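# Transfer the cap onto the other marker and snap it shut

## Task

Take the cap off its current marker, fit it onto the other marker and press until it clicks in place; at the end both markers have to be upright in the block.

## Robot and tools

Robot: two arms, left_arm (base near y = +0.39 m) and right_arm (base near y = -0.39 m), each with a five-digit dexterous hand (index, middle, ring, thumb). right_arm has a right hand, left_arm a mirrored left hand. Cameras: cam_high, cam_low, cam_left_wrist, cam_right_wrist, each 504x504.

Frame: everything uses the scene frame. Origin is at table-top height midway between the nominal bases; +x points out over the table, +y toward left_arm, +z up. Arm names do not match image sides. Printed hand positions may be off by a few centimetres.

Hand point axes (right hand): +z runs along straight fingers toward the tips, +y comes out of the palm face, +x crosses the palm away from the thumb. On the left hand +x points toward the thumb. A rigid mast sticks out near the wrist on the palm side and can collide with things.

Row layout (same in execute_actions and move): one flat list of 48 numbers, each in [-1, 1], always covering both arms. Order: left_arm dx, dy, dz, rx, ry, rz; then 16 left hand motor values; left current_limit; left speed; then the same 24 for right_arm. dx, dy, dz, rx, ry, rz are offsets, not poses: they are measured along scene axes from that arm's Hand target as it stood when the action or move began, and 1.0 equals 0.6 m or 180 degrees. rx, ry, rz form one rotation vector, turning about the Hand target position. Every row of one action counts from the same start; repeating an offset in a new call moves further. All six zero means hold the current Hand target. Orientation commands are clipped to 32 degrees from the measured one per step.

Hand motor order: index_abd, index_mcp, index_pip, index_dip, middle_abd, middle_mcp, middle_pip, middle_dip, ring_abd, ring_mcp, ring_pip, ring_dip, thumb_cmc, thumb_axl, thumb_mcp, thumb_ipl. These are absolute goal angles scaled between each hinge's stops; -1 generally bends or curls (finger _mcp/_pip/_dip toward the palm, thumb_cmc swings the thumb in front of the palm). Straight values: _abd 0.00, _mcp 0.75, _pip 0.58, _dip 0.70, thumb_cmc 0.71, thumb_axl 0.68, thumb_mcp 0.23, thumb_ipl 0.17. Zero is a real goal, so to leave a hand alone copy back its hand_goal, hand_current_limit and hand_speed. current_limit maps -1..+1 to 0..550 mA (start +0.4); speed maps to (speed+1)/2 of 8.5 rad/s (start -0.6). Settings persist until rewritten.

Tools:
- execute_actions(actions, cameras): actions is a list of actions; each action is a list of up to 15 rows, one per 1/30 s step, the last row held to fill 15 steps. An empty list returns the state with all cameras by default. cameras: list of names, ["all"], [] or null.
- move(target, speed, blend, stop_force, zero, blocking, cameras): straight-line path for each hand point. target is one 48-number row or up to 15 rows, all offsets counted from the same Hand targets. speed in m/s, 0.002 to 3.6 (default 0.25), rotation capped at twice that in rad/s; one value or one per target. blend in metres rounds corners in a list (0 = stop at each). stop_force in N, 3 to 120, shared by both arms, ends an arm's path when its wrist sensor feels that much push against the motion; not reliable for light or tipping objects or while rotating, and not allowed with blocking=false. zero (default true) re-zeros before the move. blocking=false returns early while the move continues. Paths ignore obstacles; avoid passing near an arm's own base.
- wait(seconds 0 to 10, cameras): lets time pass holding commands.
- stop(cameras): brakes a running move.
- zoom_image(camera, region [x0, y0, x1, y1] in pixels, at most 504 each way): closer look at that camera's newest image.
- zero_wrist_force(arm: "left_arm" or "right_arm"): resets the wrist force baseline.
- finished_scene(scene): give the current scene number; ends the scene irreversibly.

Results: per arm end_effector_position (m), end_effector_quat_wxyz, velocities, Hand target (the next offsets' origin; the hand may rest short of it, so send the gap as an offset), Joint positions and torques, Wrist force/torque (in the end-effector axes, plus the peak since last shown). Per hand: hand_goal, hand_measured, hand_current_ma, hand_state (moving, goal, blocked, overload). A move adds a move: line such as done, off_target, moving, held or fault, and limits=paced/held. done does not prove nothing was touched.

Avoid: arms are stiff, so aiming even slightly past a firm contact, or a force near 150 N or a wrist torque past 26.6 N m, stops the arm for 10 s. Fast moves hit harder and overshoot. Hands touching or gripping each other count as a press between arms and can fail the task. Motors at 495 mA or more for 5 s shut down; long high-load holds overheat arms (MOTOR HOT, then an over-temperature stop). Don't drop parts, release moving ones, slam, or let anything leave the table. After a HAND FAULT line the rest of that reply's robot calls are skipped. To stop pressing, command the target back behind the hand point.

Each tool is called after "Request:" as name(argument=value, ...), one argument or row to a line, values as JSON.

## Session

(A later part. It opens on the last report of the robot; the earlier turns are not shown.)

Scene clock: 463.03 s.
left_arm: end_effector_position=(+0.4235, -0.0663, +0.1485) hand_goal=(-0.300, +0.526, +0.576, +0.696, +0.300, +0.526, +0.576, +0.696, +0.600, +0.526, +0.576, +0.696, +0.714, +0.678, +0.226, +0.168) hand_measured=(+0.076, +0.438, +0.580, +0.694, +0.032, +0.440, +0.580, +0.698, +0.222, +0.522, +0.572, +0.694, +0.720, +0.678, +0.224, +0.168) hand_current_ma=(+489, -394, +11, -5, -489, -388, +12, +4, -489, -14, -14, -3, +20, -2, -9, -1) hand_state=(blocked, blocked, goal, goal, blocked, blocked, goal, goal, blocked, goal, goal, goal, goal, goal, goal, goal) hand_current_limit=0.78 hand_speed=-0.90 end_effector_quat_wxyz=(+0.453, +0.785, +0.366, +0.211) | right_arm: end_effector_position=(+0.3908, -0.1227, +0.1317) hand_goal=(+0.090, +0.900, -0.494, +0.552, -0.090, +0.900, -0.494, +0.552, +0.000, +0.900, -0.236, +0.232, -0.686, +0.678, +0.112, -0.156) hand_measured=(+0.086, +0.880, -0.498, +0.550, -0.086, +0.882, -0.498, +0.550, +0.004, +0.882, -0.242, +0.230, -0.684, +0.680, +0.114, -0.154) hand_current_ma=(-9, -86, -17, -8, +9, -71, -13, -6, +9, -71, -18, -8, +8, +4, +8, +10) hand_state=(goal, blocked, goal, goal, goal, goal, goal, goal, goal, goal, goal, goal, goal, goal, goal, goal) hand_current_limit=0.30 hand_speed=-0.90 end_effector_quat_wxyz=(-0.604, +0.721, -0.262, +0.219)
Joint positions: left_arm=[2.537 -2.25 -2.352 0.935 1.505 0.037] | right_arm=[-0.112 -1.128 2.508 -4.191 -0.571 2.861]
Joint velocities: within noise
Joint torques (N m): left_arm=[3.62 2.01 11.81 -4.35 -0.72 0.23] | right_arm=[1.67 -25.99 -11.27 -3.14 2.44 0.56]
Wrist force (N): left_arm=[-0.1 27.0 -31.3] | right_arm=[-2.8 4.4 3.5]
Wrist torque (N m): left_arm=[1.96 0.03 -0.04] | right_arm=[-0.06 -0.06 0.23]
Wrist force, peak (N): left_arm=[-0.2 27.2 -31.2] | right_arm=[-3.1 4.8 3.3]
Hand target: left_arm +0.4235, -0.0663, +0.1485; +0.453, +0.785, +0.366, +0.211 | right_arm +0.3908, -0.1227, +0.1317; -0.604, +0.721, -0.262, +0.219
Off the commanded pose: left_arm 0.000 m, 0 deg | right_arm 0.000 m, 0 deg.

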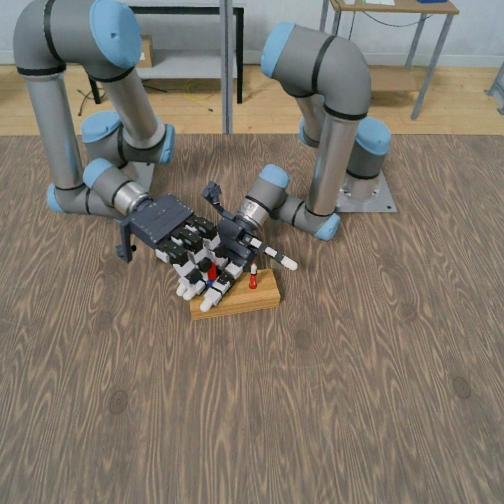

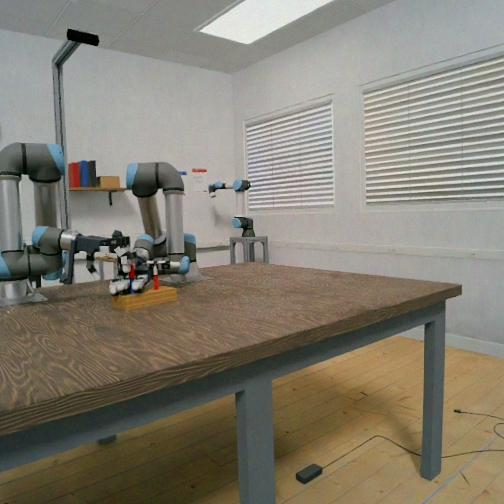

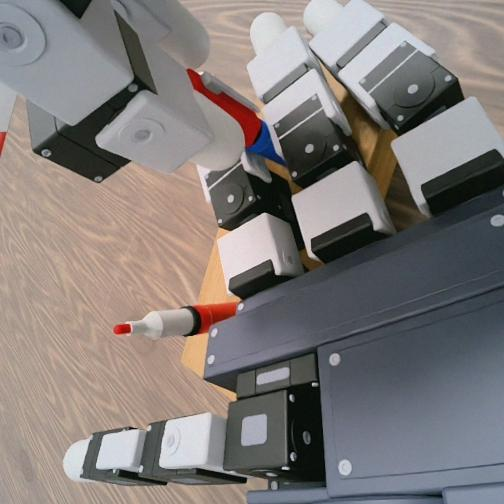

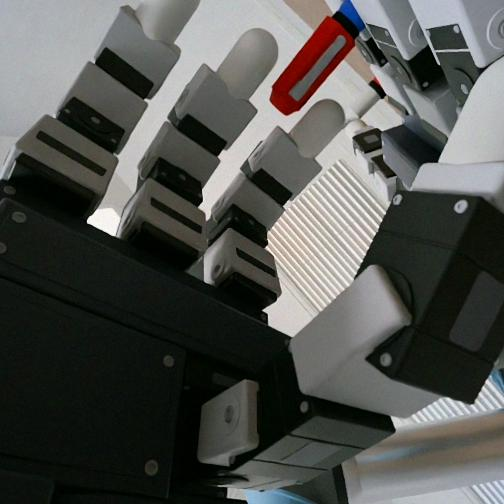

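Request:
execute_actions(
  actions=[
    [[0,0,0,0,0,0,-0.3,0.525,0.576,0.696,0.3,0.525,0.576,0.696,0.6,0.525,0.576,0.696,0.714,0.678,0.226,0.168,0.78,-0.9,0,0,0,0,0,0,0.09,0.9,-0.56,0.551,-0.09,0.9,-0.56,0.551,0,0.9,-0.236,0.232,-0.686,0.677,0.112,-0.157,0.3,-0.9]],
  ],
)

Request:
move(
  target=[0,0,0,0,0,0,-0.3,0.525,0.576,0.696,0.3,0.525,0.576,0.696,0.6,0.525,0.576,0.696,0.714,0.678,0.226,0.168,0.78,-0.9,0.0053,0.0063,-0.0158,0,0,0,0.09,0.9,-0.56,0.551,-0.09,0.9,-0.56,0.551,0,0.9,-0.236,0.232,-0.686,0.677,0.112,-0.157,0.3,-0.9],
  speed=0.03,
  stop_force=6,
)

Request:
execute_actions(
  actions=[
    [[0,0,0,0,0,0,-0.3,0.525,0.576,0.696,0.3,0.525,0.576,0.696,0.6,0.525,0.576,0.696,0.714,0.678,0.226,0.168,0.78,-0.9,0,0,0,0,0,0,-0.3,0.9,-0.56,0.551,0.3,0.9,-0.56,0.551,0,0.9,-0.236,0.232,-0.686,0.677,0.112,-0.157,0.3,-0.9]],
  ],
)

Request:
wait(
  seconds=0.8,
  cameras=["cam_right_wrist", "cam_left_wrist"],
)

Request:
zoom_image(
  camera="cam_right_wrist",
  region=[160, 0, 380, 200],
)

Scene clock: 465.47 s.
left_arm: end_effector_position=(+0.4235, -0.0663, +0.1485) hand_goal=(-0.300, +0.526, +0.576, +0.696, +0.300, +0.526, +0.576, +0.696, +0.600, +0.526, +0.576, +0.696, +0.714, +0.678, +0.226, +0.168) hand_measured=(+0.076, +0.438, +0.580, +0.694, +0.032, +0.440, +0.580, +0.698, +0.222, +0.522, +0.572, +0.694, +0.720, +0.678, +0.224, +0.168) hand_current_ma=(+489, -394, +11, -5, -489, -388, +12, +4, -489, -14, -14, -3, +20, -2, -9, -1) hand_state=(blocked, blocked, goal, goal, blocked, blocked, goal, goal, blocked, goal, goal, goal, goal, goal, goal, goal) hand_current_limit=0.78 hand_speed=-0.90 end_effector_quat_wxyz=(+0.453, +0.785, +0.366, +0.211) | right_arm: end_effector_position=(+0.3908, -0.1227, +0.1317) hand_goal=(+0.090, +0.900, -0.560, +0.552, -0.090, +0.900, -0.560, +0.552, +0.000, +0.900, -0.236, +0.232, -0.686, +0.678, +0.112, -0.156) hand_measured=(+0.086, +0.880, -0.558, +0.550, -0.086, +0.882, -0.558, +0.550, +0.004, +0.882, -0.242, +0.230, -0.684, +0.680, +0.114, -0.154) hand_current_ma=(-9, -84, +7, -8, +9, -71, +7, -6, +9, -71, -18, -8, +8, +4, +8, +10) hand_state=(goal, blocked, goal, goal, goal, goal, goal, goal, goal, goal, goal, goal, goal, goal, goal, goal) hand_current_limit=0.30 hand_speed=-0.90 end_effector_quat_wxyz=(-0.604, +0.721, -0.262, +0.219)
Joint positions: left_arm=[2.537 -2.25 -2.352 0.935 1.505 0.037] | right_arm=[-0.112 -1.128 2.508 -4.191 -0.571 2.861]
Joint torques (N m): left_arm=[3.28 1.28 10.89 -4.28 -0.88 0.27] | right_arm=[6.09 -30.33 -8.9 -4.31 2.62 0.4]
Wrist force (N): left_arm=[-0.1 27.0 -30.9] | right_arm=[-3.0 4.4 3.4]
Wrist torque (N m): left_arm=[1.95 0.04 -0.04] | right_arm=[-0.05 -0.02 0.21]
Wrist force, peak (N): left_arm=[-0.1 27.2 -31.2] | right_arm=[-3.1 4.4 3.5]
Hand target: left_arm +0.4235, -0.0663, +0.1485; +0.453, +0.785, +0.366, +0.211 | right_arm +0.3908, -0.1227, +0.1317; -0.604, +0.721, -0.262, +0.219
Off the commanded pose: left_arm 0.000 m, 0 deg | right_arm 0.000 m, 0 deg.

Scene clock: 466.87 s.
left_arm: end_effector_position=(+0.4235, -0.0663, +0.1485) hand_goal=(-0.300, +0.526, +0.576, +0.696, +0.300, +0.526, +0.576, +0.696, +0.600, +0.526, +0.576, +0.696, +0.714, +0.678, +0.226, +0.168) hand_measured=(+0.076, +0.438, +0.580, +0.694, +0.032, +0.440, +0.580, +0.698, +0.222, +0.522, +0.572, +0.694, +0.720, +0.678, +0.224, +0.168) hand_current_ma=(+490, -394, +13, -5, -489, -388, +13, +4, -489, -14, -14, -3, +20, -2, -9, -1) hand_state=(blocked, blocked, goal, goal, blocked, blocked, goal, goal, blocked, goal, goal, goal, goal, goal, goal, goal) hand_current_limit=0.78 hand_speed=-0.90 end_effector_quat_wxyz=(+0.453, +0.785, +0.366, +0.211) | right_arm: end_effector_position=(+0.3940, -0.1189, +0.1223) hand_goal=(+0.090, +0.900, -0.560, +0.552, -0.090, +0.900, -0.560, +0.552, +0.000, +0.900, -0.236, +0.232, -0.686, +0.678, +0.112, -0.156) hand_measured=(+0.090, +0.884, -0.558, +0.550, -0.086, +0.882, -0.558, +0.550, +0.002, +0.882, -0.242, +0.230, -0.684, +0.680, +0.114, -0.154) hand_current_ma=(+0, -62, +5, -8, +9, -71, +7, -6, +9, -71, -18, -8, +8, +4, +8, +10) hand_state=(goal, goal, goal, goal, goal, goal, goal, goal, goal, goal, goal, goal, goal, goal, goal, goal) hand_current_limit=0.30 hand_speed=-0.90 end_effector_quat_wxyz=(-0.604, +0.721, -0.262, +0.219)
Joint positions: left_arm=[2.537 -2.25 -2.352 0.935 1.505 0.037] | right_arm=[-0.098 -1.087 2.494 -4.225 -0.585 2.87]
Joint torques (N m): left_arm=[2.95 2.02 10.06 -4.29 -0.93 0.37] | right_arm=[11.47 -12.77 -15.49 -4.58 -2.5 1.27]
Wrist force (N): left_arm=[0.1 27.2 -30.5] | right_arm=[-3.4 4.2 2.9]
Wrist torque (N m): left_arm=[1.91 0.03 -0.04] | right_arm=[0.00 -0.07 0.13]
Wrist force, peak (N): left_arm=[-0.2 27.1 -31.3] | right_arm=[-3.4 4.5 3.3]
Hand target: left_arm +0.4235, -0.0663, +0.1485; +0.453, +0.785, +0.366, +0.211 | right_arm +0.3940, -0.1189, +0.1223; -0.604, +0.721, -0.262, +0.219
Off the commanded pose: left_arm 0.000 m, 0 deg | right_arm 0.000 m, 0 deg.
move: done

Scene clock: 467.67 s.
left_arm: end_effector_position=(+0.4235, -0.0663, +0.1485) hand_goal=(-0.300, +0.526, +0.576, +0.696, +0.300, +0.526, +0.576, +0.696, +0.600, +0.526, +0.576, +0.696, +0.714, +0.678, +0.226, +0.168) hand_measured=(+0.076, +0.438, +0.582, +0.694, +0.032, +0.440, +0.582, +0.698, +0.222, +0.522, +0.572, +0.694, +0.720, +0.678, +0.224, +0.168) hand_current_ma=(+489, -394, +15, -5, -489, -388, +15, +4, -489, -14, -14, -3, +20, -2, -9, -1) hand_state=(blocked, blocked, goal, goal, blocked, blocked, goal, goal, blocked, goal, goal, goal, goal, goal, goal, goal) hand_current_limit=0.78 hand_speed=-0.90 end_effector_quat_wxyz=(+0.453, +0.785, +0.366, +0.211) | right_arm: end_effector_position=(+0.3940, -0.1189, +0.1223) hand_goal=(-0.300, +0.900, -0.560, +0.552, +0.300, +0.900, -0.560, +0.552, +0.000, +0.900, -0.236, +0.232, -0.686, +0.678, +0.112, -0.156) hand_measured=(-0.008, +0.904, -0.560, +0.550, +0.052, +0.906, -0.558, +0.550, +0.002, +0.882, -0.242, +0.230, -0.684, +0.680, +0.114, -0.154) hand_current_ma=(+357, +17, +1, -7, -357, +19, +4, -6, +9, -71, -18, -8, +8, +4, +8, +10) hand_state=(blocked, goal, goal, goal, blocked, goal, goal, goal, goal, goal, goal, goal, goal, goal, goal, goal) hand_current_limit=0.30 hand_speed=-0.90 end_effector_quat_wxyz=(-0.604, +0.721, -0.262, +0.219)
Joint positions: left_arm=[2.537 -2.25 -2.352 0.935 1.505 0.037] | right_arm=[-0.098 -1.087 2.494 -4.225 -0.585 2.87]
Joint torques (N m): left_arm=[3.34 2.29 7.81 -4.46 -0.96 0.17] | right_arm=[7.81 -12.98 -15.54 -3.76 -2.48 0.86]
Wrist force (N): left_arm=[0.7 28.5 -28.5] | right_arm=[-4.8 1.1 2.3]
Wrist torque (N m): left_arm=[1.87 0.06 -0.05] | right_arm=[0.12 -0.14 0.07]
Wrist force, peak (N): left_arm=[-0.1 27.5 -30.5] | right_arm=[-5.4 3.7 3.0]
Hand target: left_arm +0.4235, -0.0663, +0.1485; +0.453, +0.785, +0.366, +0.211 | right_arm +0.3940, -0.1189, +0.1223; -0.604, +0.721, -0.262, +0.219
Off the commanded pose: left_arm 0.000 m, 0 deg | right_arm 0.000 m, 0 deg.

Scene clock: 468.47 s.
left_arm: end_effector_position=(+0.4235, -0.0663, +0.1485) hand_goal=(-0.300, +0.526, +0.576, +0.696, +0.300, +0.526, +0.576, +0.696, +0.600, +0.526, +0.576, +0.696, +0.714, +0.678, +0.226, +0.168) hand_measured=(+0.076, +0.438, +0.582, +0.694, +0.032, +0.440, +0.582, +0.698, +0.222, +0.522, +0.572, +0.694, +0.720, +0.678, +0.224, +0.168) hand_current_ma=(+489, -394, +15, -5, -489, -388, +15, +4, -489, -14, -14, -3, +20, -2, -9, -1) hand_state=(blocked, blocked, goal, goal, blocked, blocked, goal, goal, blocked, goal, goal, goal, goal, goal, goal, goal) hand_current_limit=0.78 hand_speed=-0.90 end_effector_quat_wxyz=(+0.453, +0.785, +0.366, +0.211) | right_arm: end_effector_position=(+0.3940, -0.1189, +0.1223) hand_goal=(-0.300, +0.900, -0.560, +0.552, +0.300, +0.900, -0.560, +0.552, +0.000, +0.900, -0.236, +0.232, -0.686, +0.678, +0.112, -0.156) hand_measured=(-0.008, +0.904, -0.560, +0.550, +0.052, +0.906, -0.558, +0.550, +0.002, +0.882, -0.242, +0.230, -0.684, +0.680, +0.114, -0.154) hand_current_ma=(+358, +17, +1, -7, -357, +19, +4, -6, +9, -71, -18, -8, +8, +4, +8, +10) hand_state=(blocked, goal, goal, goal, blocked, goal, goal, goal, goal, goal, goal, goal, goal, goal, goal, goal) hand_current_limit=0.30 hand_speed=-0.90 end_effector_quat_wxyz=(-0.604, +0.721, -0.262, +0.219)
Joint positions: left_arm=[2.537 -2.25 -2.352 0.935 1.505 0.037] | right_arm=[-0.098 -1.087 2.494 -4.225 -0.585 2.87]
Joint torques (N m): left_arm=[2.98 2.55 6.24 -4.62 -0.88 0.4] | right_arm=[4.79 -14.02 -15.78 -2.41 -2.59 0.24]
Wrist force (N): left_arm=[0.7 28.4 -28.6] | right_arm=[-4.6 1.2 2.1]
Wrist torque (N m): left_arm=[1.88 0.06 -0.05] | right_arm=[0.14 -0.17 0.09]
Wrist force, peak (N): left_arm=[0.8 28.7 -28.8] | right_arm=[-5.1 1.3 2.1]
Hand target: left_arm +0.4235, -0.0663, +0.1485; +0.453, +0.785, +0.366, +0.211 | right_arm +0.3940, -0.1189, +0.1223; -0.604, +0.721, -0.262, +0.219
Off the commanded pose: left_arm 0.000 m, 0 deg | right_arm 0.000 m, 0 deg.
wait: 0.80 s; at rest by 0.17 s
Images, in order (width x height): cam_left_wrist 504x504, cam_right_wrist 504x504.

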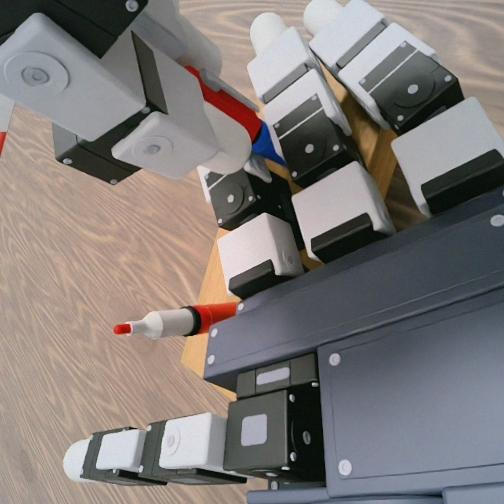

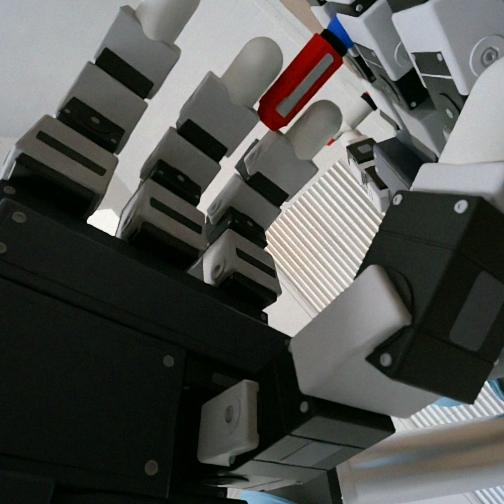

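Scaled by 2.291.

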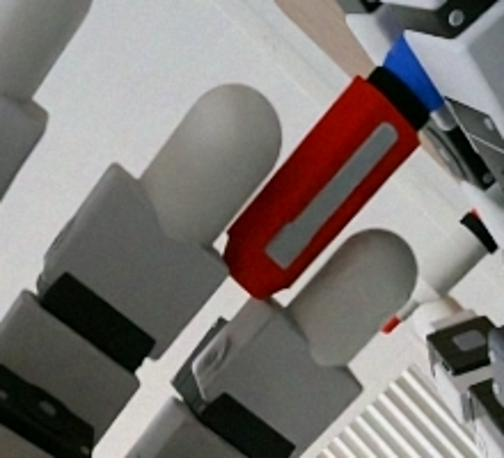

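Request:
execute_actions(
  actions=[],
)

Scene clock: 471.40 s.
left_arm: end_effector_position=(+0.4235, -0.0663, +0.1485) hand_goal=(-0.300, +0.526, +0.576, +0.696, +0.300, +0.526, +0.576, +0.696, +0.600, +0.526, +0.576, +0.696, +0.714, +0.678, +0.226, +0.168) hand_measured=(+0.076, +0.438, +0.582, +0.694, +0.032, +0.440, +0.582, +0.698, +0.222, +0.522, +0.572, +0.694, +0.720, +0.678, +0.224, +0.168) hand_current_ma=(+489, -394, +15, -5, -489, -388, +15, +4, -489, -14, -14, -3, +20, -2, -9, -1) hand_state=(blocked, blocked, goal, goal, blocked, blocked, goal, goal, blocked, goal, goal, goal, goal, goal, goal, goal) hand_current_limit=0.78 hand_speed=-0.90 end_effector_quat_wxyz=(+0.453, +0.785, +0.366, +0.211) | right_arm: end_effector_position=(+0.3940, -0.1189, +0.1223) hand_goal=(-0.300, +0.900, -0.560, +0.552, +0.300, +0.900, -0.560, +0.552, +0.000, +0.900, -0.236, +0.232, -0.686, +0.678, +0.112, -0.156) hand_measured=(-0.008, +0.904, -0.560, +0.550, +0.052, +0.906, -0.558, +0.550, +0.002, +0.882, -0.242, +0.230, -0.684, +0.680, +0.114, -0.154) hand_current_ma=(+358, +17, +1, -7, -357, +19, +4, -6, +9, -71, -18, -8, +8, +4, +8, +10) hand_state=(blocked, goal, goal, goal, blocked, goal, goal, goal, goal, goal, goal, goal, goal, goal, goal, goal) hand_current_limit=0.30 hand_speed=-0.90 end_effector_quat_wxyz=(-0.604, +0.721, -0.262, +0.219)
Joint positions: left_arm=[2.537 -2.25 -2.352 0.935 1.505 0.037] | right_arm=[-0.098 -1.087 2.494 -4.225 -0.585 2.87]
Joint velocities: within noise
Joint torques (N m): left_arm=[3.56 1.93 -0.9 -4.58 -0.99 0.33] | right_arm=[-7.21 -13.25 -12.16 0.66 -2.43 -0.85]
Wrist force (N): left_arm=[0.8 28.4 -28.8] | right_arm=[-4.9 1.1 2.3]
Wrist torque (N m): left_arm=[1.89 0.04 -0.04] | right_arm=[0.10 -0.14 0.06]
Wrist force, peak (N): left_arm=[0.7 28.6 -29.0] | right_arm=[-5.2 1.1 2.3]
Hand target: left_arm +0.4235, -0.0663, +0.1485; +0.453, +0.785, +0.366, +0.211 | right_arm +0.3940, -0.1189, +0.1223; -0.604, +0.721, -0.262, +0.219
Off the commanded pose: left_arm 0.000 m, 0 deg | right_arm 0.000 m, 0 deg.

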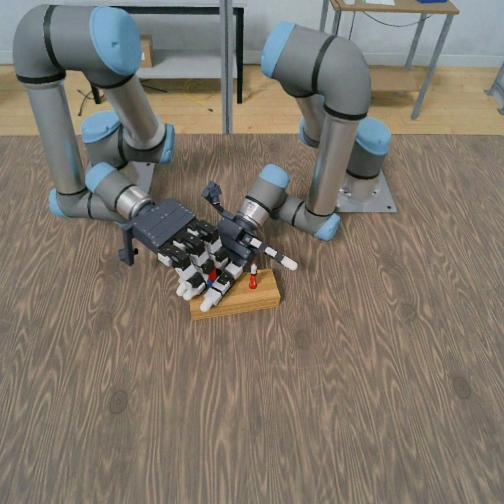

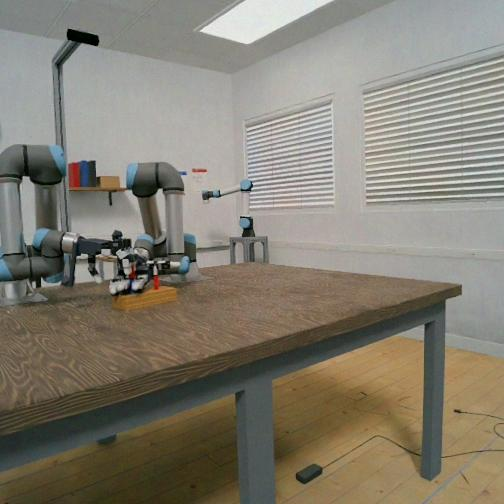

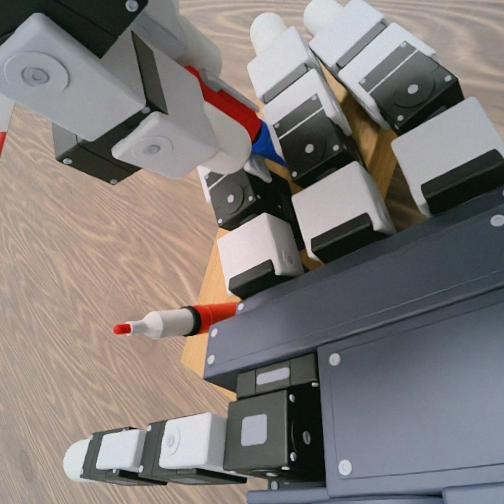

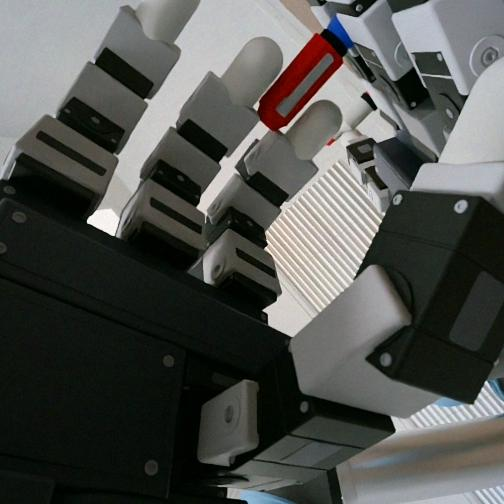

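Request:
execute_actions(
  actions=[
    [[0,0,0,0,0,0,-0.3,0.525,0.576,0.696,0.3,0.525,0.576,0.696,0.6,0.525,0.576,0.696,0.714,0.678,0.226,0.168,0.78,-0.9,-0.001,0.0008,0.0015,0,0,0,-0.5,0.9,-0.56,0.551,0.5,0.9,-0.56,0.551,0,0.9,-0.236,0.232,-0.686,0.677,0.112,-0.157,0.78,-0.9]],
  ],
  cameras=["cam_right_wrist","cam_low"],
)

Request:
zoom_image(
  camera="cam_right_wrist",
  region=[220, 0, 420, 200],
)

Request:
zoom_image(
  camera="cam_low",
  region=[90, 240, 170, 310],
)

Scene clock: 472.80 s.
left_arm: end_effector_position=(+0.4235, -0.0663, +0.1485) hand_goal=(-0.300, +0.526, +0.576, +0.696, +0.300, +0.526, +0.576, +0.696, +0.600, +0.526, +0.576, +0.696, +0.714, +0.678, +0.226, +0.168) hand_measured=(+0.076, +0.438, +0.580, +0.694, +0.032, +0.440, +0.582, +0.698, +0.222, +0.522, +0.572, +0.694, +0.720, +0.678, +0.224, +0.168) hand_current_ma=(+490, -394, +14, -5, -489, -388, +15, +4, -489, -14, -14, -3, +20, -2, -9, -1) hand_state=(blocked, blocked, goal, goal, blocked, blocked, goal, goal, blocked, goal, goal, goal, goal, goal, goal, goal) hand_current_limit=0.78 hand_speed=-0.90 end_effector_quat_wxyz=(+0.453, +0.785, +0.366, +0.211) | right_arm: end_effector_position=(+0.3934, -0.1185, +0.1231) hand_goal=(-0.500, +0.900, -0.560, +0.552, +0.500, +0.900, -0.560, +0.552, +0.000, +0.900, -0.236, +0.232, -0.686, +0.678, +0.112, -0.156) hand_measured=(-0.140, +0.916, -0.568, +0.550, +0.148, +0.918, -0.562, +0.550, +0.002, +0.882, -0.242, +0.230, -0.684, +0.680, +0.114, -0.154) hand_current_ma=(+489, +66, -27, -6, -489, +74, -3, -5, +8, -71, -18, -8, +8, +4, +8, +10) hand_state=(blocked, goal, goal, goal, blocked, goal, goal, goal, goal, goal, goal, goal, goal, goal, goal, goal) hand_current_limit=0.78 hand_speed=-0.90 end_effector_quat_wxyz=(-0.604, +0.721, -0.262, +0.219)
Joint positions: left_arm=[2.537 -2.25 -2.352 0.935 1.505 0.037] | right_arm=[-0.096 -1.09 2.495 -4.223 -0.586 2.87]
Joint torques (N m): left_arm=[2.94 3.14 -1.58 -4.9 -0.98 0.34] | right_arm=[11.46 -32.45 6.88 0.91 -2.44 1.01]
Wrist force (N): left_arm=[-0.9 26.6 -31.8] | right_arm=[-2.6 2.4 5.2]
Wrist torque (N m): left_arm=[2.04 0.05 -0.05] | right_arm=[0.00 -0.03 0.12]
Wrist force, peak (N): left_arm=[-1.0 26.6 -32.1] | right_arm=[-3.3 2.0 5.3]
Hand target: left_arm +0.4235, -0.0663, +0.1485; +0.453, +0.785, +0.366, +0.211 | right_arm +0.3934, -0.1185, +0.1232; -0.604, +0.721, -0.262, +0.219
Off the commanded pose: left_arm 0.000 m, 0 deg | right_arm 0.000 m, 0 deg.
Images, in order (width x height): cam_low 504x504, cam_right_wrist 504x504.

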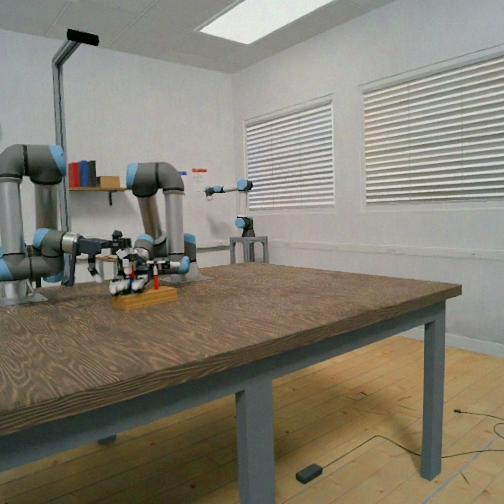

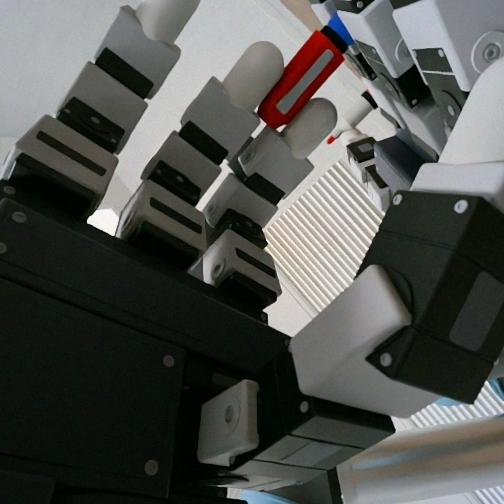

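Scaled by 2.520.

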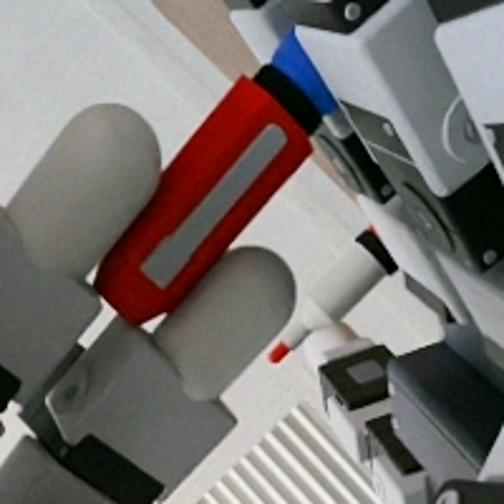

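Scaled by 6.300.

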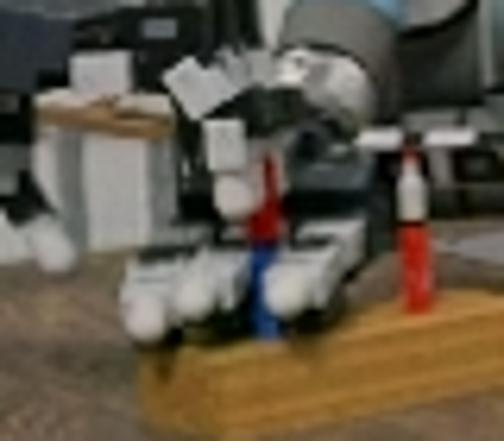

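Request:
move(
  target=[0,0,0,0,0,0,-0.3,0.525,0.576,0.696,0.3,0.525,0.576,0.696,0.6,0.525,0.576,0.696,0.714,0.678,0.226,0.168,0.78,-0.9,0,0,0.005,0,0,0,-0.5,0.9,-0.56,0.551,0.5,0.9,-0.56,0.551,0,0.9,-0.236,0.232,-0.686,0.677,0.112,-0.157,0.78,-0.9],
  speed=0.02,
  cameras=["cam_right_wrist","cam_low"],
)

Request:
zoom_image(
  camera="cam_right_wrist",
  region=[220, 0, 420, 200],
)

Scene clock: 476.00 s.
left_arm: end_effector_position=(+0.4235, -0.0663, +0.1485) hand_goal=(-0.300, +0.526, +0.576, +0.696, +0.300, +0.526, +0.576, +0.696, +0.600, +0.526, +0.576, +0.696, +0.714, +0.678, +0.226, +0.168) hand_measured=(+0.076, +0.438, +0.576, +0.694, +0.032, +0.438, +0.582, +0.698, +0.222, +0.522, +0.570, +0.694, +0.720, +0.678, +0.224, +0.168) hand_current_ma=(+489, -400, -2, -5, -489, -392, +15, +4, -489, -15, -16, -3, +20, -2, -9, -1) hand_state=(blocked, blocked, goal, goal, blocked, blocked, goal, goal, blocked, goal, goal, goal, goal, goal, goal, goal) hand_current_limit=0.78 hand_speed=-0.90 end_effector_quat_wxyz=(+0.453, +0.785, +0.366, +0.211) | right_arm: end_effector_position=(+0.3934, -0.1185, +0.1261) hand_goal=(-0.500, +0.900, -0.560, +0.552, +0.500, +0.900, -0.560, +0.552, +0.000, +0.900, -0.236, +0.232, -0.686, +0.678, +0.112, -0.156) hand_measured=(-0.140, +0.888, -0.558, +0.554, +0.148, +0.892, -0.554, +0.556, +0.002, +0.882, -0.242, +0.230, -0.684, +0.680, +0.114, -0.154) hand_current_ma=(+489, -51, +5, +7, -489, -28, +20, +10, +8, -71, -18, -8, +8, +4, +8, +10) hand_state=(blocked, goal, goal, goal, blocked, goal, goal, goal, goal, goal, goal, goal, goal, goal, goal, goal) hand_current_limit=0.78 hand_speed=-0.90 end_effector_quat_wxyz=(-0.604, +0.721, -0.262, +0.219)
Joint positions: left_arm=[2.537 -2.25 -2.352 0.935 1.505 0.037] | right_arm=[-0.096 -1.102 2.495 -4.212 -0.586 2.87]
Joint torques (N m): left_arm=[3.2 5.52 -0.77 -5.14 -0.98 0.38] | right_arm=[11.17 -33.23 6.26 -0.46 -1.02 0.71]
Wrist force (N): left_arm=[-3.1 25.5 -24.8] | right_arm=[-3.0 10.3 9.7]
Wrist torque (N m): left_arm=[1.42 -0.02 0.00] | right_arm=[-0.46 0.00 0.14]
Wrist force, peak (N): left_arm=[-1.0 26.8 -32.1] | right_arm=[-3.0 10.3 9.7]
Hand target: left_arm +0.4235, -0.0663, +0.1485; +0.453, +0.785, +0.366, +0.211 | right_arm +0.3934, -0.1185, +0.1262; -0.604, +0.721, -0.262, +0.219
Off the commanded pose: left_arm 0.000 m, 0 deg | right_arm 0.000 m, 0 deg.
move: done
Images, in order (width x height): cam_low 504x504, cam_right_wrist 504x504.

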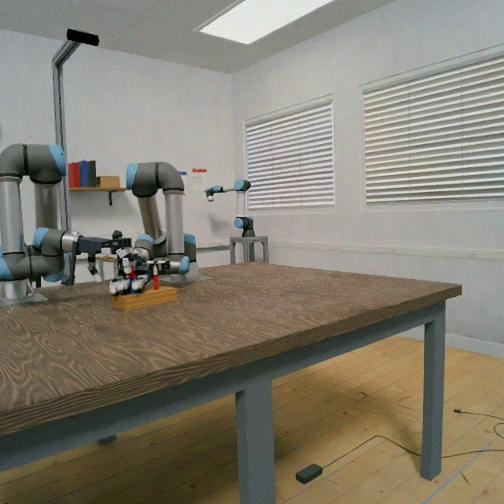

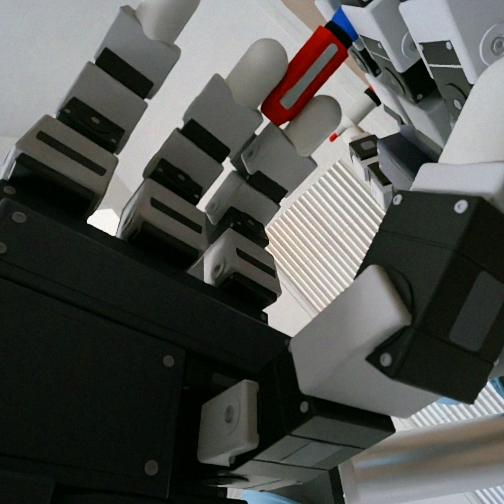

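Scaled by 2.520.

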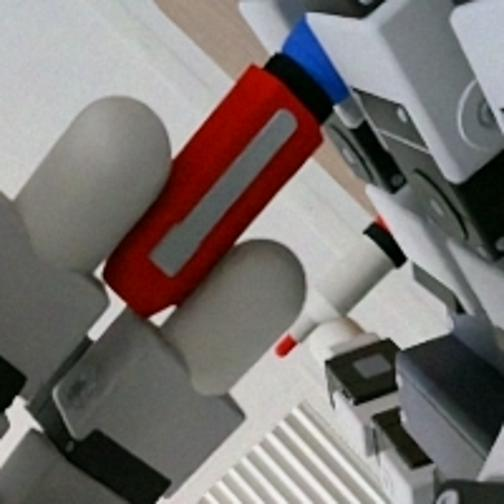

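Request:
move(
  target=[0,0,0,0,0,0,-0.3,0.525,0.576,0.696,0.3,0.525,0.576,0.696,0.6,0.525,0.576,0.696,0.714,0.678,0.226,0.168,0.78,-0.9,0,0,0.005,0,0,0,-0.5,0.9,-0.56,0.551,0.5,0.9,-0.56,0.551,0,0.9,-0.236,0.232,-0.686,0.677,0.112,-0.157,0.78,-0.9],
  speed=0.02,
  cameras=["cam_right_wrist","cam_low"],
)

Request:
zoom_image(
  camera="cam_right_wrist",
  region=[220, 0, 420, 200],
)

Request:
zoom_image(
  camera="cam_low",
  region=[90, 240, 170, 310],
)

Scene clock: 477.53 s.
left_arm: end_effector_position=(+0.4235, -0.0663, +0.1485) hand_goal=(-0.300, +0.526, +0.576, +0.696, +0.300, +0.526, +0.576, +0.696, +0.600, +0.526, +0.576, +0.696, +0.714, +0.678, +0.226, +0.168) hand_measured=(+0.076, +0.438, +0.574, +0.694, +0.032, +0.438, +0.580, +0.698, +0.222, +0.520, +0.570, +0.694, +0.720, +0.678, +0.224, +0.168) hand_current_ma=(+489, -401, -3, -5, -489, -393, +13, +4, -489, -16, -18, -3, +20, -2, -9, -1) hand_state=(blocked, blocked, goal, goal, blocked, blocked, goal, goal, blocked, goal, goal, goal, goal, goal, goal, goal) hand_current_limit=0.78 hand_speed=-0.90 end_effector_quat_wxyz=(+0.453, +0.785, +0.366, +0.211) | right_arm: end_effector_position=(+0.3934, -0.1185, +0.1291) hand_goal=(-0.500, +0.900, -0.560, +0.552, +0.500, +0.900, -0.560, +0.552, +0.000, +0.900, -0.236, +0.232, -0.686, +0.678, +0.112, -0.156) hand_measured=(-0.168, +0.878, -0.562, +0.554, +0.148, +0.886, -0.550, +0.556, +0.002, +0.882, -0.242, +0.230, -0.684, +0.680, +0.114, -0.154) hand_current_ma=(+489, -92, -9, +7, -489, -55, +34, +14, +8, -71, -18, -8, +8, +4, +8, +10) hand_state=(blocked, blocked, goal, goal, blocked, goal, goal, goal, goal, goal, goal, goal, goal, goal, goal, goal) hand_current_limit=0.78 hand_speed=-0.90 end_effector_quat_wxyz=(-0.604, +0.721, -0.262, +0.219)
Joint positions: left_arm=[2.537 -2.25 -2.352 0.935 1.505 0.037] | right_arm=[-0.096 -1.113 2.495 -4.201 -0.586 2.87]
Joint torques (N m): left_arm=[2.99 14.19 -1.07 -5.33 -1.04 0.22] | right_arm=[7.92 -34.97 4.9 -0.6 1.65 1.15]
Wrist force (N): left_arm=[-3.7 24.9 -24.9] | right_arm=[-2.7 11.5 9.9]
Wrist torque (N m): left_arm=[1.38 0.00 0.01] | right_arm=[-0.47 -0.02 0.16]
Wrist force, peak (N): left_arm=[-3.4 25.3 -25.0] | right_arm=[-3.8 11.8 9.9]
Hand target: left_arm +0.4235, -0.0663, +0.1485; +0.453, +0.785, +0.366, +0.211 | right_arm +0.3934, -0.1185, +0.1292; -0.604, +0.721, -0.262, +0.219
Off the commanded pose: left_arm 0.000 m, 0 deg | right_arm 0.000 m, 0 deg.
move: done
Images, in order (width x height): cam_low 504x504, cam_right_wrist 504x504.

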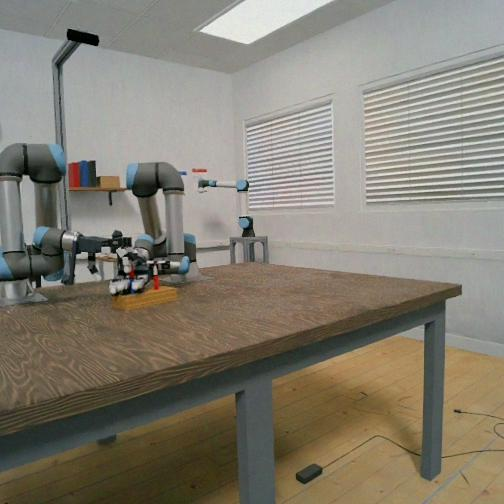

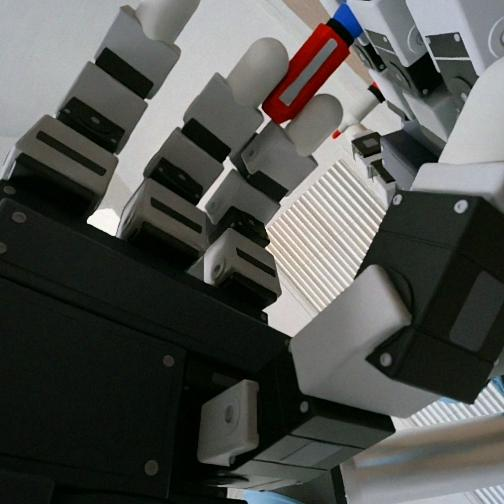

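Scaled by 2.520.

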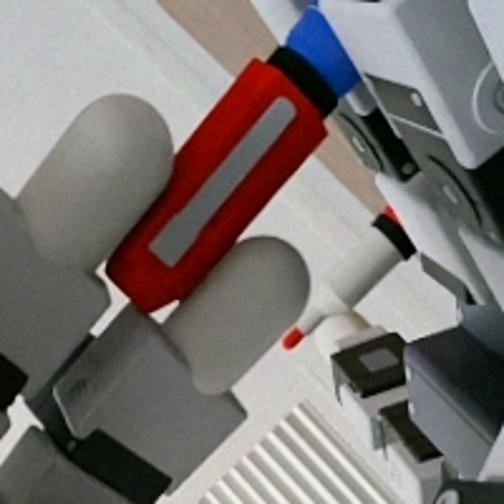

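Scaled by 6.300.

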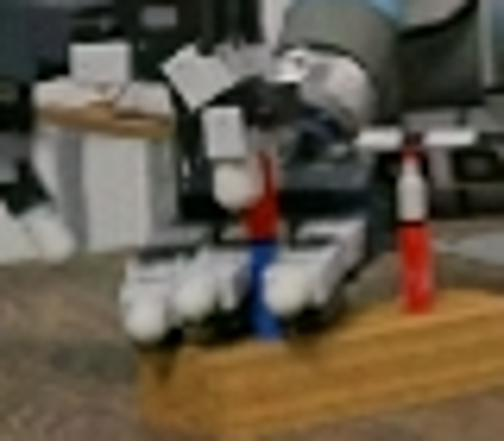

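Request:
zoom_image(
  camera="cam_low",
  region=[120, 260, 150, 300],
)

Request:
zoom_image(
  camera="cam_right_wrist",
  region=[300, 0, 380, 60],
)

Scaled by 12.600.

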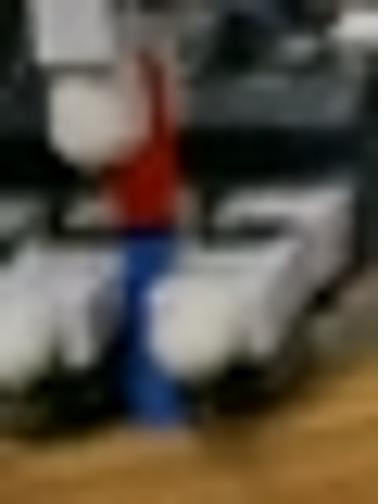

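Scaled by 6.300.

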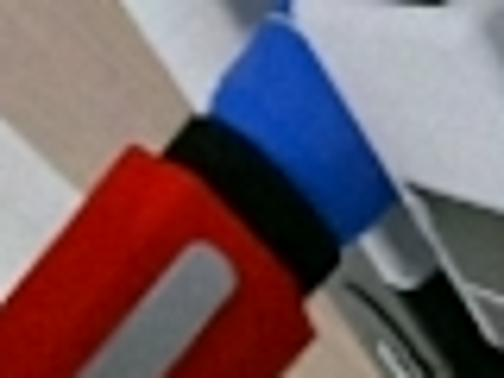

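Request:
move(
  target=[0,0,0,0,0,0,-0.3,0.525,0.576,0.696,0.3,0.525,0.576,0.696,0.6,0.525,0.576,0.696,0.714,0.678,0.226,0.168,0.78,-0.9,0,0,-0.007,0,0,0,-0.5,0.9,-0.56,0.551,0.5,0.9,-0.56,0.551,0,0.9,-0.236,0.232,-0.686,0.677,0.112,-0.157,0.78,-0.9],
  speed=0.03,
)

Request:
execute_actions(
  actions=[
    [[0,0,0,0,0,0,-0.3,0.525,0.576,0.696,0.3,0.525,0.576,0.696,0.6,0.525,0.576,0.696,0.714,0.678,0.226,0.168,0.78,-0.9,0,0,0,0,0,0,0.09,0.9,-0.56,0.551,-0.09,0.9,-0.56,0.551,0,0.9,-0.236,0.232,-0.686,0.677,0.112,-0.157,0.3,-0.9]],
  ],
)

Request:
move(
  target=[0,0,0,0,0,0,-0.3,0.525,0.576,0.696,0.3,0.525,0.576,0.696,0.6,0.525,0.576,0.696,0.714,0.678,0.226,0.168,0.78,-0.9,-0.001,-0.0012,-0.0035,0,0,0,0.09,0.9,-0.56,0.551,-0.09,0.9,-0.56,0.551,0,0.9,-0.236,0.232,-0.686,0.677,0.112,-0.157,0.3,-0.9],
  speed=0.02,
  cameras=["cam_right_wrist","cam_low","cam_left_wrist"],
)

Request:
zoom_image(
  camera="cam_right_wrist",
  region=[220, 0, 420, 200],
)

Request:
zoom_image(
  camera="cam_low",
  region=[90, 240, 170, 310],
)

Request:
zoom_image(
  camera="cam_left_wrist",
  region=[130, 50, 330, 250],
)

Scene clock: 485.57 s.
left_arm: end_effector_position=(+0.4235, -0.0663, +0.1485) hand_goal=(-0.300, +0.526, +0.576, +0.696, +0.300, +0.526, +0.576, +0.696, +0.600, +0.526, +0.576, +0.696, +0.714, +0.678, +0.226, +0.168) hand_measured=(+0.076, +0.438, +0.582, +0.694, +0.032, +0.438, +0.582, +0.698, +0.222, +0.522, +0.570, +0.694, +0.720, +0.678, +0.224, +0.168) hand_current_ma=(+489, -401, +15, -5, -489, -393, +20, +4, -489, -14, -18, -3, +20, -2, -9, -1) hand_state=(blocked, blocked, goal, goal, blocked, blocked, goal, goal, blocked, goal, goal, goal, goal, goal, goal, goal) hand_current_limit=0.78 hand_speed=-0.90 end_effector_quat_wxyz=(+0.453, +0.785, +0.366, +0.211) | right_arm: end_effector_position=(+0.3934, -0.1185, +0.1250) hand_goal=(-0.500, +0.900, -0.560, +0.552, +0.500, +0.900, -0.560, +0.552, +0.000, +0.900, -0.236, +0.232, -0.686, +0.678, +0.112, -0.156) hand_measured=(-0.316, +0.930, -0.612, +0.534, +0.148, +0.930, -0.560, +0.550, +0.002, +0.882, -0.242, +0.230, -0.684, +0.680, +0.114, -0.154) hand_current_ma=(+489, +132, -221, -71, -489, +128, +2, -6, +8, -71, -18, -8, +8, +4, +8, +10) hand_state=(blocked, blocked, blocked, goal, blocked, blocked, goal, goal, goal, goal, goal, goal, goal, goal, goal, goal) hand_current_limit=0.78 hand_speed=-0.90 end_effector_quat_wxyz=(-0.604, +0.721, -0.262, +0.219)
Joint positions: left_arm=[2.537 -2.25 -2.352 0.935 1.505 0.037] | right_arm=[-0.096 -1.097 2.495 -4.217 -0.586 2.87]
Joint torques (N m): left_arm=[3.55 24.71 -0.96 -5.54 -1.07 0.32] | right_arm=[9.86 -11.85 -15.25 -3.83 2.17 0.66]
Wrist force (N): left_arm=[-1.5 25.3 -21.7] | right_arm=[-3.8 -1.1 5.5]
Wrist torque (N m): left_arm=[1.24 0.03 0.01] | right_arm=[0.10 -0.04 0.12]
Wrist force, peak (N): left_arm=[-3.7 25.3 -25.3] | right_arm=[-2.8 11.4 10.4]
Hand target: left_arm +0.4235, -0.0663, +0.1485; +0.453, +0.785, +0.366, +0.211 | right_arm +0.3934, -0.1185, +0.1250; -0.604, +0.721, -0.262, +0.219
Off the commanded pose: left_arm 0.000 m, 0 deg | right_arm 0.000 m, 0 deg.
move: done

Scene clock: 487.07 s.
left_arm: end_effector_position=(+0.4235, -0.0663, +0.1485) hand_goal=(-0.300, +0.526, +0.576, +0.696, +0.300, +0.526, +0.576, +0.696, +0.600, +0.526, +0.576, +0.696, +0.714, +0.678, +0.226, +0.168) hand_measured=(+0.076, +0.438, +0.582, +0.694, +0.032, +0.438, +0.582, +0.698, +0.222, +0.522, +0.570, +0.694, +0.720, +0.678, +0.224, +0.168) hand_current_ma=(+489, -401, +20, -5, -489, -393, +20, +4, -489, -14, -18, -3, +20, -2, -9, -1) hand_state=(blocked, blocked, goal, goal, blocked, blocked, goal, goal, blocked, goal, goal, goal, goal, goal, goal, goal) hand_current_limit=0.78 hand_speed=-0.90 end_effector_quat_wxyz=(+0.453, +0.785, +0.366, +0.211) | right_arm: end_effector_position=(+0.3934, -0.1185, +0.1249) hand_goal=(+0.090, +0.900, -0.560, +0.552, -0.090, +0.900, -0.560, +0.552, +0.000, +0.900, -0.236, +0.232, -0.686, +0.678, +0.112, -0.156) hand_measured=(+0.086, +0.894, -0.562, +0.550, -0.086, +0.894, -0.558, +0.552, +0.002, +0.882, -0.242, +0.230, -0.684, +0.680, +0.114, -0.154) hand_current_ma=(-9, -22, -9, -8, +9, -22, +7, +2, +8, -71, -18, -8, +8, +4, +8, +10) hand_state=(goal, goal, goal, goal, goal, goal, goal, goal, goal, goal, goal, goal, goal, goal, goal, goal) hand_current_limit=0.30 hand_speed=-0.90 end_effector_quat_wxyz=(-0.604, +0.721, -0.262, +0.219)
Joint positions: left_arm=[2.537 -2.25 -2.352 0.935 1.505 0.037] | right_arm=[-0.096 -1.097 2.495 -4.217 -0.586 2.87]
Joint torques (N m): left_arm=[3.31 25.26 -0.92 -5.5 -1.11 0.34] | right_arm=[9.45 -14.79 -15.16 -3.94 1.56 0.9]
Wrist force (N): left_arm=[-0.1 25.0 -23.9] | right_arm=[-3.0 4.1 3.2]
Wrist torque (N m): left_arm=[1.35 -0.03 -0.03] | right_arm=[-0.09 0.00 0.12]
Wrist force, peak (N): left_arm=[-0.2 25.1 -24.0] | right_arm=[-3.7 -1.3 5.4]
Hand target: left_arm +0.4235, -0.0663, +0.1485; +0.453, +0.785, +0.366, +0.211 | right_arm +0.3934, -0.1185, +0.1250; -0.604, +0.721, -0.262, +0.219
Off the commanded pose: left_arm 0.000 m, 0 deg | right_arm 0.000 m, 0 deg.

Scene clock: 487.77 s.
left_arm: end_effector_position=(+0.4235, -0.0663, +0.1485) hand_goal=(-0.300, +0.526, +0.576, +0.696, +0.300, +0.526, +0.576, +0.696, +0.600, +0.526, +0.576, +0.696, +0.714, +0.678, +0.226, +0.168) hand_measured=(+0.076, +0.438, +0.582, +0.694, +0.032, +0.438, +0.582, +0.698, +0.222, +0.522, +0.570, +0.694, +0.720, +0.678, +0.224, +0.168) hand_current_ma=(+489, -401, +20, -5, -489, -393, +20, +4, -489, -14, -18, -3, +20, -2, -9, -1) hand_state=(blocked, blocked, goal, goal, blocked, blocked, goal, goal, blocked, goal, goal, goal, goal, goal, goal, goal) hand_current_limit=0.78 hand_speed=-0.90 end_effector_quat_wxyz=(+0.453, +0.785, +0.366, +0.211) | right_arm: end_effector_position=(+0.3928, -0.1192, +0.1229) hand_goal=(+0.090, +0.900, -0.560, +0.552, -0.090, +0.900, -0.560, +0.552, +0.000, +0.900, -0.236, +0.232, -0.686, +0.678, +0.112, -0.156) hand_measured=(+0.086, +0.894, -0.562, +0.550, -0.086, +0.894, -0.558, +0.552, +0.002, +0.882, -0.242, +0.230, -0.684, +0.680, +0.114, -0.154) hand_current_ma=(-9, -22, -9, -8, +9, -22, +7, +2, +8, -71, -18, -8, +8, +4, +8, +10) hand_state=(goal, goal, goal, goal, goal, goal, goal, goal, goal, goal, goal, goal, goal, goal, goal, goal) hand_current_limit=0.30 hand_speed=-0.90 end_effector_quat_wxyz=(-0.604, +0.721, -0.262, +0.219)
Joint positions: left_arm=[2.537 -2.25 -2.352 0.935 1.505 0.037] | right_arm=[-0.099 -1.09 2.497 -4.225 -0.584 2.869]
Joint torques (N m): left_arm=[3.29 25 -1.18 -5.56 -1.05 0.21] | right_arm=[-9.87 -13.56 6.09 -4.71 3.13 -1.37]
Wrist force (N): left_arm=[-0.1 25.0 -23.9] | right_arm=[-2.9 4.2 3.4]
Wrist torque (N m): left_arm=[1.34 -0.03 -0.02] | right_arm=[-0.09 -0.02 0.21]
Wrist force, peak (N): left_arm=[-0.1 25.3 -23.8] | right_arm=[-2.8 4.5 3.6]
Hand target: left_arm +0.4235, -0.0663, +0.1485; +0.453, +0.785, +0.366, +0.211 | right_arm +0.3928, -0.1192, +0.1229; -0.604, +0.721, -0.262, +0.219
Off the commanded pose: left_arm 0.000 m, 0 deg | right_arm 0.000 m, 0 deg.
move: done
Images, in order (width x height): cam_low 504x504, cam_left_wrist 504x504, cam_right_wrist 504x504.

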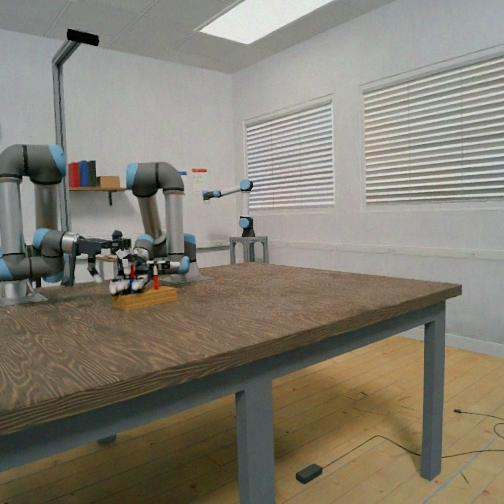

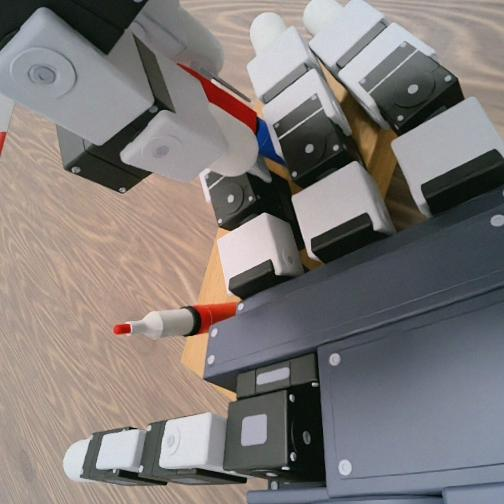

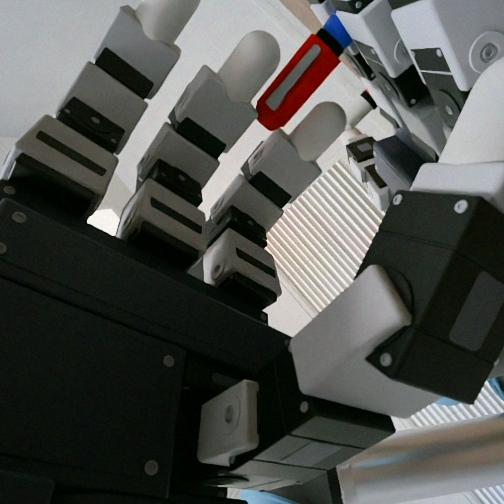

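Scaled by 2.520.

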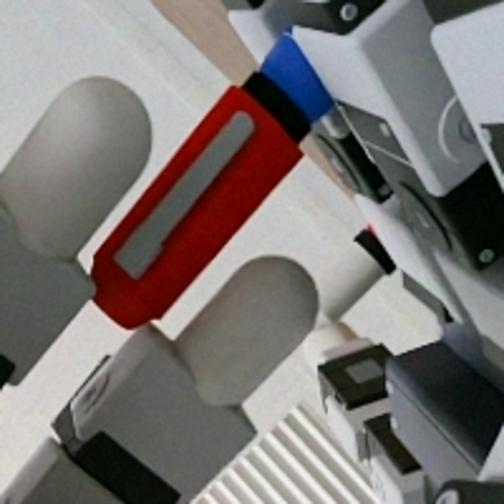

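Scaled by 6.300.

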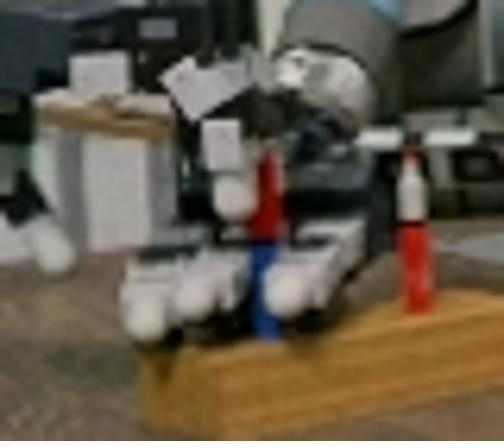

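Scaled by 2.520.

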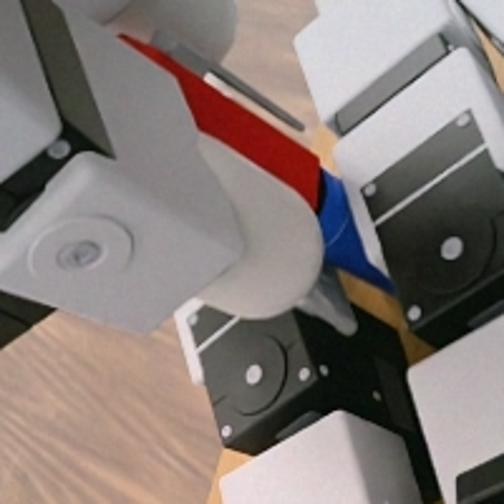

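Request:
zoom_image(
  camera="cam_left_wrist",
  region=[190, 90, 350, 250],
)

Request:
zoom_image(
  camera="cam_right_wrist",
  region=[310, 0, 440, 130],
)

Scaled by 3.150.

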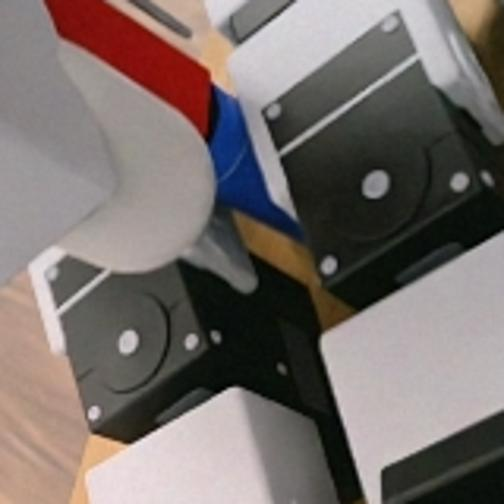

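Scaled by 3.877.

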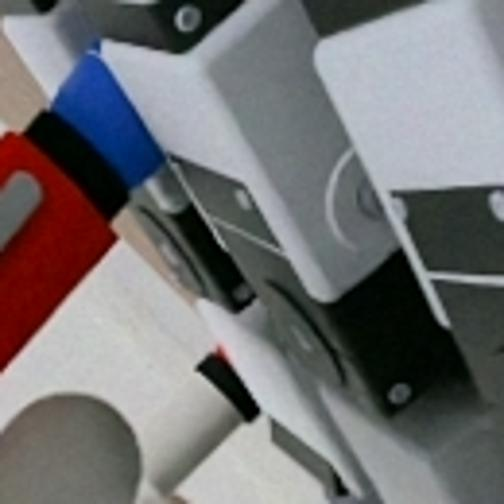

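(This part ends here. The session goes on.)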